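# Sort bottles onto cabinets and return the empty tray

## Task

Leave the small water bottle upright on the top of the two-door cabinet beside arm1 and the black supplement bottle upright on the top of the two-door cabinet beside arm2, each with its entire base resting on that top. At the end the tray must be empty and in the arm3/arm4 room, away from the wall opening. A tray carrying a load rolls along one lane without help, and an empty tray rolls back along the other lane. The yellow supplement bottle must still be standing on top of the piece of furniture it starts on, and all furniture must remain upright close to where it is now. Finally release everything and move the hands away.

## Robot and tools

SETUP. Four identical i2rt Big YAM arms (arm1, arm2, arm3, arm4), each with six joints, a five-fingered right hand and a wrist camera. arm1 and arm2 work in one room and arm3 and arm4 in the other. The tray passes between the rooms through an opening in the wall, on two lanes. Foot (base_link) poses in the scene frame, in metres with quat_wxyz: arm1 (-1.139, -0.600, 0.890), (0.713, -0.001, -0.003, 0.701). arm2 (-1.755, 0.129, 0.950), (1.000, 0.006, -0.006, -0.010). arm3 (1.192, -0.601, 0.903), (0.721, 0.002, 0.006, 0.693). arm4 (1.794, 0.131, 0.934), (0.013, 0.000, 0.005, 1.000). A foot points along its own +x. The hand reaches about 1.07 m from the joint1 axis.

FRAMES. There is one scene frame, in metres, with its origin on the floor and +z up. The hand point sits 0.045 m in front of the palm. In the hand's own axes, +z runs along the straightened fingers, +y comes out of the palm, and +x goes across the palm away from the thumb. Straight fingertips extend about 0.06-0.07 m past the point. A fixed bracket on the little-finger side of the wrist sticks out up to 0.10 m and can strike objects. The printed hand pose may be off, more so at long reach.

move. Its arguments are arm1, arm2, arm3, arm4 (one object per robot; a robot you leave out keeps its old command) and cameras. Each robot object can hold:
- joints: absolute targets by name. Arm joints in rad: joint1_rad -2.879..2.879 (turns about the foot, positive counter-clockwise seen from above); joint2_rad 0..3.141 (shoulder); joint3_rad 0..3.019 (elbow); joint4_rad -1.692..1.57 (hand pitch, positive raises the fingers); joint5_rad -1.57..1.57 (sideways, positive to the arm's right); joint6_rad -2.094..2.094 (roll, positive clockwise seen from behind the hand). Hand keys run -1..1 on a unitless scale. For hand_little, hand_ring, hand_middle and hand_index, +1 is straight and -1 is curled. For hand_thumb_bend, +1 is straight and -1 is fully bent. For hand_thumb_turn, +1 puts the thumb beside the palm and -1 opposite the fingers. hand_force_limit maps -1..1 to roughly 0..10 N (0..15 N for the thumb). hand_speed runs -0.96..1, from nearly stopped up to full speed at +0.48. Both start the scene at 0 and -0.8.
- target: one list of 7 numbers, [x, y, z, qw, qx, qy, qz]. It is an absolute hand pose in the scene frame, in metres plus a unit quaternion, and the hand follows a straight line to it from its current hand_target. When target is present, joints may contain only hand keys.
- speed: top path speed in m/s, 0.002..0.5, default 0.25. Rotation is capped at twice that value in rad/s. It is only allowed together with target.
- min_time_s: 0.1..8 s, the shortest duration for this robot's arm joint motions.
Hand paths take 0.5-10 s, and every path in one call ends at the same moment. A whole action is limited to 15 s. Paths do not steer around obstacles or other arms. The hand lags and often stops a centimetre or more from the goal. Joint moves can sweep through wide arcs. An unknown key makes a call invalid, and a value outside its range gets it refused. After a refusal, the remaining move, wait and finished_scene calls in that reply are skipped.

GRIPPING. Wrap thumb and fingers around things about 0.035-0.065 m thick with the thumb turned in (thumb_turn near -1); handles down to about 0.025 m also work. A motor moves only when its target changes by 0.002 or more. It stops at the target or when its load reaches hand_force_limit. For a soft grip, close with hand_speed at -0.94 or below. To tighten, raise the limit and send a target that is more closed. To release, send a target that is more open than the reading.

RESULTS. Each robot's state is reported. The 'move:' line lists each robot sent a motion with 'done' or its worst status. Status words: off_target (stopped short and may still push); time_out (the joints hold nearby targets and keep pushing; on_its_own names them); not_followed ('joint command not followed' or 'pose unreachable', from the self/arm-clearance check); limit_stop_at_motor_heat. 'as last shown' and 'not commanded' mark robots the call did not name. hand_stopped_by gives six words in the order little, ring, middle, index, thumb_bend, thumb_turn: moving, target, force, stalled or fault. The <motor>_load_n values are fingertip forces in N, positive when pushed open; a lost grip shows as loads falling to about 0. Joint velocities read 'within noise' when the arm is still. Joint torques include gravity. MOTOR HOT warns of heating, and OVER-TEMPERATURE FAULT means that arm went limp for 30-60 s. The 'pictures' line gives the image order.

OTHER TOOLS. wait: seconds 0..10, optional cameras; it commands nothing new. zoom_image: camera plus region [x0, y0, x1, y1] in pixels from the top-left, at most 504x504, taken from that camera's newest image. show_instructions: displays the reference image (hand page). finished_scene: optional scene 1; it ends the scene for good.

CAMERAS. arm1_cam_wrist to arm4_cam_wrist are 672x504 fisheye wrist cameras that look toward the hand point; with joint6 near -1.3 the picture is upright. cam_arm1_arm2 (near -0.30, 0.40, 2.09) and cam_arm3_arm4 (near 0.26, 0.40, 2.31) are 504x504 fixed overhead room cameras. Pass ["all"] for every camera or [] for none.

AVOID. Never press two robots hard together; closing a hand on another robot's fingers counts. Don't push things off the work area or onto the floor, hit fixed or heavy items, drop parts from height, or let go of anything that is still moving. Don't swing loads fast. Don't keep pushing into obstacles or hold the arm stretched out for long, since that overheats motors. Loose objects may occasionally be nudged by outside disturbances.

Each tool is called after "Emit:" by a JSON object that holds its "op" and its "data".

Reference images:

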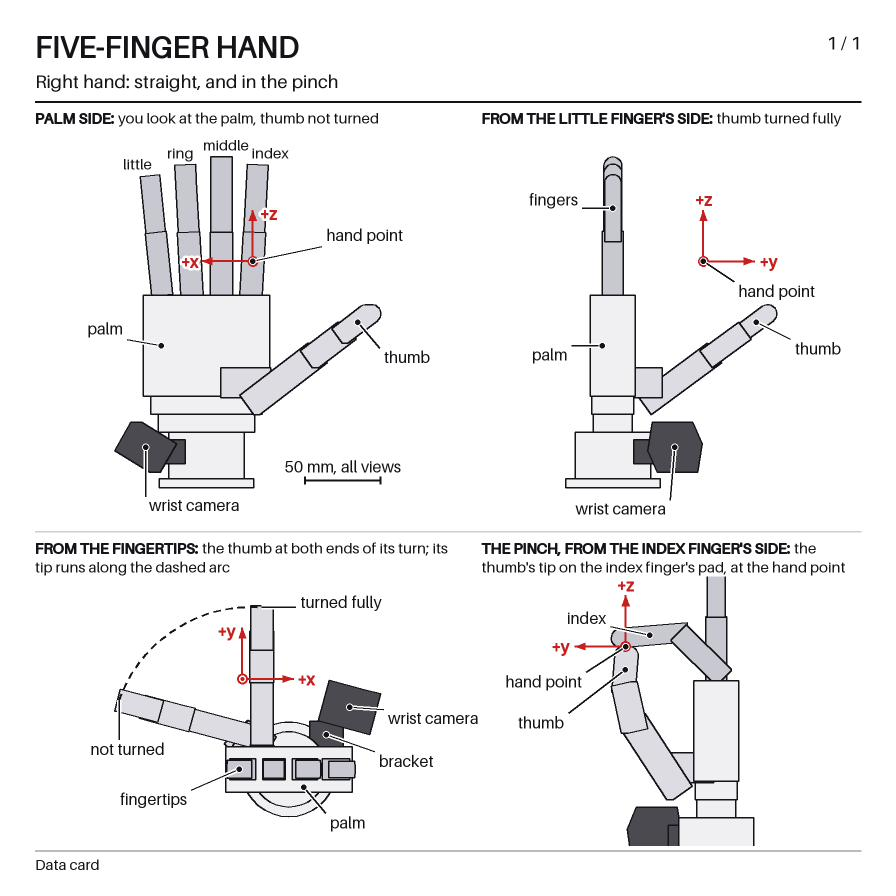

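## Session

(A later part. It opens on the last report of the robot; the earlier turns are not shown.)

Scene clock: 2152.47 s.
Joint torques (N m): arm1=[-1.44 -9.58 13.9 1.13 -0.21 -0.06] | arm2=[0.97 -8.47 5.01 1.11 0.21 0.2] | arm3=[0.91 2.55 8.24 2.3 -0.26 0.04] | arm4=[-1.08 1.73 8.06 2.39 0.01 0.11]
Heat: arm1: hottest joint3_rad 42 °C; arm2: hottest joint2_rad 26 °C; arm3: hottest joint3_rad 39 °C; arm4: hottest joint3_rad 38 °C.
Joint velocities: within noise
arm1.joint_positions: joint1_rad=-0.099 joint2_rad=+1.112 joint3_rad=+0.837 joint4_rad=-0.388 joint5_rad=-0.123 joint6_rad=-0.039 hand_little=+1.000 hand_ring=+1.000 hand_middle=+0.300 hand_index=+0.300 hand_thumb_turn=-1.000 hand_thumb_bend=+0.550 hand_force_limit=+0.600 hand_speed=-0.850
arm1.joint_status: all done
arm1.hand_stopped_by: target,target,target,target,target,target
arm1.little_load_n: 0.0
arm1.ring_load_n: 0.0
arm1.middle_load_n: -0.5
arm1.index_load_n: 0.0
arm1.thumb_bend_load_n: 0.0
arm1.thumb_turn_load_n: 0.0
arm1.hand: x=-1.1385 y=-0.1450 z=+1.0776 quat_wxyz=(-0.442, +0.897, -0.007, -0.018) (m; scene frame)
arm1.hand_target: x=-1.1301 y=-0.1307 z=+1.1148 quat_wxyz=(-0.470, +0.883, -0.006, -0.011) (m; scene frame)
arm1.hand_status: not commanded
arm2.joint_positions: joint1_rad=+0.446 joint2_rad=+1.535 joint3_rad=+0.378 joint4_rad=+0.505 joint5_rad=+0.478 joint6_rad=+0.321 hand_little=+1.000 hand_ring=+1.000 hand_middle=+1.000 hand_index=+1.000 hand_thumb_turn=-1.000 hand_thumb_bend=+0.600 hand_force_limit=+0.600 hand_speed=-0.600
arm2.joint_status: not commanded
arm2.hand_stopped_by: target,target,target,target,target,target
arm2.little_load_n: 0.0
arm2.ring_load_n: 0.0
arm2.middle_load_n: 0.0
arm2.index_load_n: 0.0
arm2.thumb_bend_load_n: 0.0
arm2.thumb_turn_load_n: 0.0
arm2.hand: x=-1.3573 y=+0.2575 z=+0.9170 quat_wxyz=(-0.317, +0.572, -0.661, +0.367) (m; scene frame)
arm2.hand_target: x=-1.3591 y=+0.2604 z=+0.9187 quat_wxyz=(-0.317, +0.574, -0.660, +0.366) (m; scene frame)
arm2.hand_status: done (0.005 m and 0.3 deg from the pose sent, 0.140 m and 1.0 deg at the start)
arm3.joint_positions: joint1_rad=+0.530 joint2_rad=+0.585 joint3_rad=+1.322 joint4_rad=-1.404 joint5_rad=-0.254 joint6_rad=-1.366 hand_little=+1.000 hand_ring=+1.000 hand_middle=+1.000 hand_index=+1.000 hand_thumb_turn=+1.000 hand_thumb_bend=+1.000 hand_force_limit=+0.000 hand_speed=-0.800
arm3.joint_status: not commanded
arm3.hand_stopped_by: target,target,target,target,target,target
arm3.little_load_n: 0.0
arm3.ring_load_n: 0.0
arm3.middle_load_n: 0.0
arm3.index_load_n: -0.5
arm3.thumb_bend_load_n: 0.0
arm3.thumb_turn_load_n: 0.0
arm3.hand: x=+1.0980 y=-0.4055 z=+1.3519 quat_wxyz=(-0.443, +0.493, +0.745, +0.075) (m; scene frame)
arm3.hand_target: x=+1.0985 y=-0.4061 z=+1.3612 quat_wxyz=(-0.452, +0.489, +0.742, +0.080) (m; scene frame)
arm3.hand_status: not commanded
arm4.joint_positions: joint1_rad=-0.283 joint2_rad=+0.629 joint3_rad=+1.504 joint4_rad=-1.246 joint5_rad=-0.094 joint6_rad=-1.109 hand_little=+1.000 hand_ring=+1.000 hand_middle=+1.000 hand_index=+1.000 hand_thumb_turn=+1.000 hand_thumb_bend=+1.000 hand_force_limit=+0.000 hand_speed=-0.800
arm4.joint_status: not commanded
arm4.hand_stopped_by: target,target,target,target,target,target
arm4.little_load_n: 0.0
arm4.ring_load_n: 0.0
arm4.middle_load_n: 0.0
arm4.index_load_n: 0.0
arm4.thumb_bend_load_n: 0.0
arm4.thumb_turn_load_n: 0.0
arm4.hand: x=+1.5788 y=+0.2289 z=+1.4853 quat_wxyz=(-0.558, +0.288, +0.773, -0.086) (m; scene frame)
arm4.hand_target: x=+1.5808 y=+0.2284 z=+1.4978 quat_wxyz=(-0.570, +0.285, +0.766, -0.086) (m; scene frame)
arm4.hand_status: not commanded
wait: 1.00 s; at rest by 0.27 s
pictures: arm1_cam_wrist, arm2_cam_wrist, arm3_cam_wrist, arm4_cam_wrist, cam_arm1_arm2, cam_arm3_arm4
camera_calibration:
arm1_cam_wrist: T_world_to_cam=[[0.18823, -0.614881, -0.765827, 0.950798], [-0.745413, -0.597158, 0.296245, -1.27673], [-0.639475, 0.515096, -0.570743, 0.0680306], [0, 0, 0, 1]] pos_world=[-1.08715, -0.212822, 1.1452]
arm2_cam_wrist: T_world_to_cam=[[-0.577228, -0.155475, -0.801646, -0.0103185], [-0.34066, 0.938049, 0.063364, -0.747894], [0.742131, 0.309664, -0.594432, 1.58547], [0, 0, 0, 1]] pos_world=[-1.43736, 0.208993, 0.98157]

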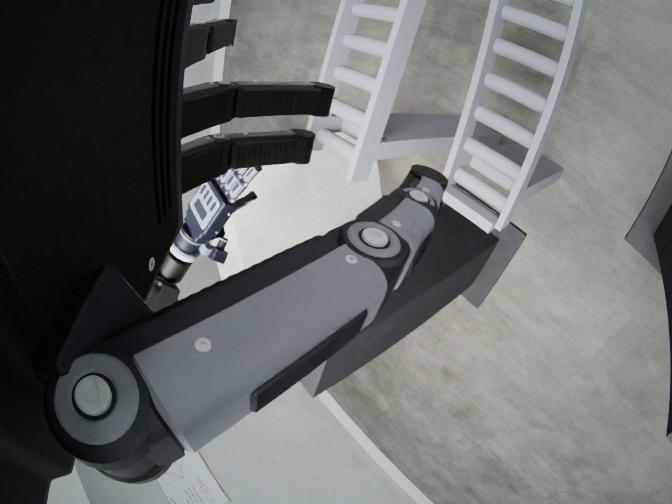

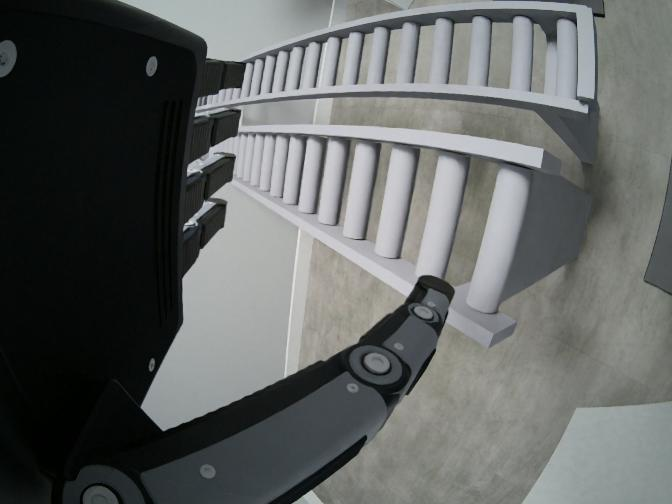

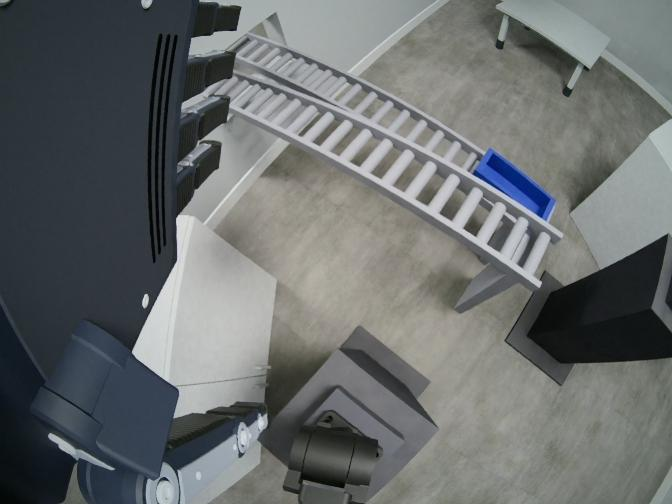

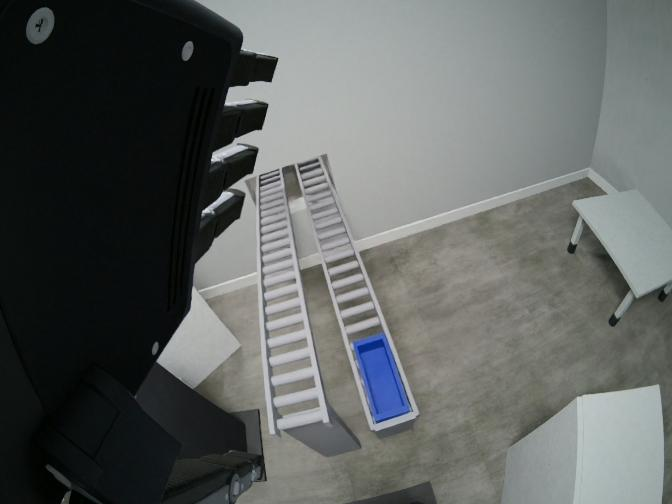

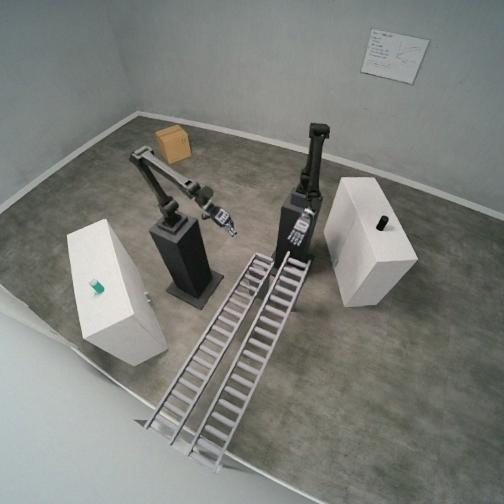

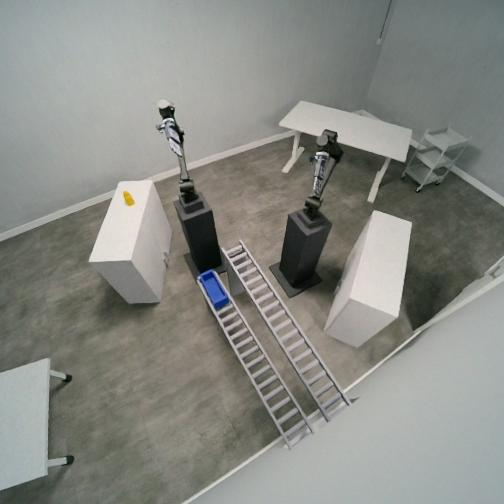

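Emit:
{"op": "zoom_image", "data": {"camera": "cam_arm3_arm4", "region": [80, 160, 260, 320]}}

Emit:
{"op": "zoom_image", "data": {"camera": "cam_arm1_arm2", "region": [60, 170, 420, 380]}}

Scaled by 2.800 from the camera's 504x504 image, which has a finer 720x720 frame.

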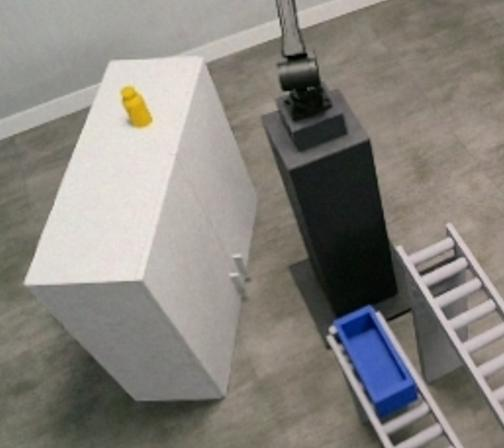

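Scaled by 1.400 from the camera's 504x504 image, which has a finer 720x720 frame.

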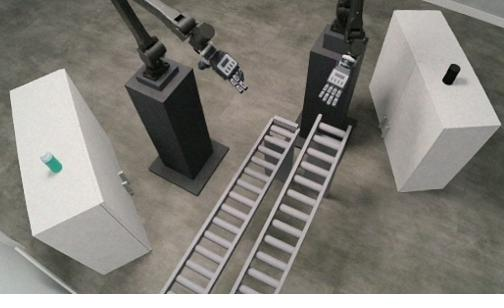

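Emit:
{"op": "move", "data": {"arm2": {"joints": {"joint2_rad": 0.9, "joint3_rad": 0.9, "joint4_rad": -0.5}, "min_time_s": 2.5}, "cameras": ["cam_arm1_arm2", "cam_arm3_arm4"]}}

Scene clock: 2178.17 s.
Joint torques (N m): arm1=[-1.44 -9.52 13.87 1.1 -0.22 -0.06] | arm2=[0.91 -3.55 13.87 1.2 0.14 0.2] | arm3=[1.03 2.61 8.28 2.29 -0.23 0.02] | arm4=[-1.14 1.73 8.08 2.35 0.01 0.12]
Heat: arm1: hottest joint3_rad 48 °C; arm2: hottest joint2_rad 26 °C; arm3: hottest joint3_rad 39 °C; arm4: hottest joint3_rad 38 °C.
move: arm2 done
Joint velocities: within noise
arm1, arm3, arm4: as last shown
arm1.middle_load_n: 0.0
arm2.joint_positions: joint1_rad=+0.446 joint2_rad=+0.902 joint3_rad=+0.850 joint4_rad=-0.487 joint5_rad=+0.480 joint6_rad=+0.321 hand_little=+1.000 hand_ring=+1.000 hand_middle=+1.000 hand_index=+1.000 hand_thumb_turn=-1.000 hand_thumb_bend=+0.600 hand_force_limit=+0.600 hand_speed=-0.600
arm2.joint_status: all done
arm2.hand_stopped_by: target,target,target,target,target,target
arm2.little_load_n: 0.0
arm2.ring_load_n: 0.0
arm2.middle_load_n: 0.0
arm2.index_load_n: 0.0
arm2.thumb_bend_load_n: 0.5
arm2.thumb_turn_load_n: 0.0
arm2.hand: x=-1.3488 y=+0.2593 z=+1.2279 quat_wxyz=(-0.364, +0.545, -0.653, +0.381) (m; scene frame)
arm2.hand_target: x=-1.3446 y=+0.2651 z=+1.2547 quat_wxyz=(-0.381, +0.536, -0.648, +0.384) (m; scene frame)
arm2.hand_status: not commanded
arm3.index_load_n: 0.0
pictures: cam_arm1_arm2, cam_arm3_arm4

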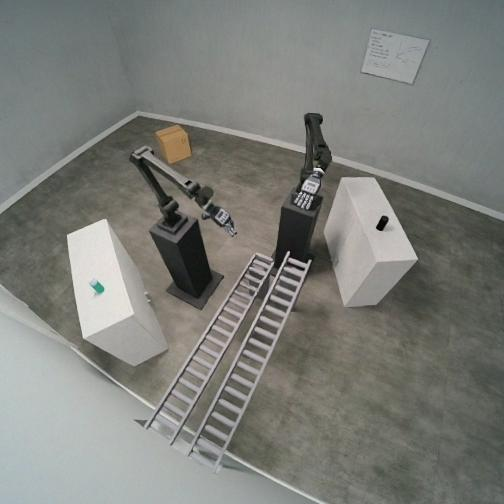

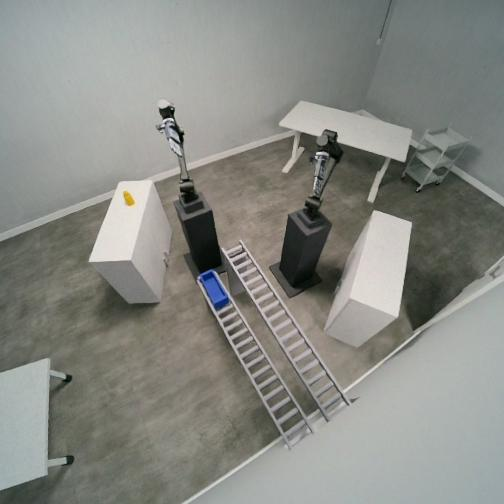

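Emit:
{"op": "finished_scene", "data": {"scene": 1}}

The scene is finished: the task was done.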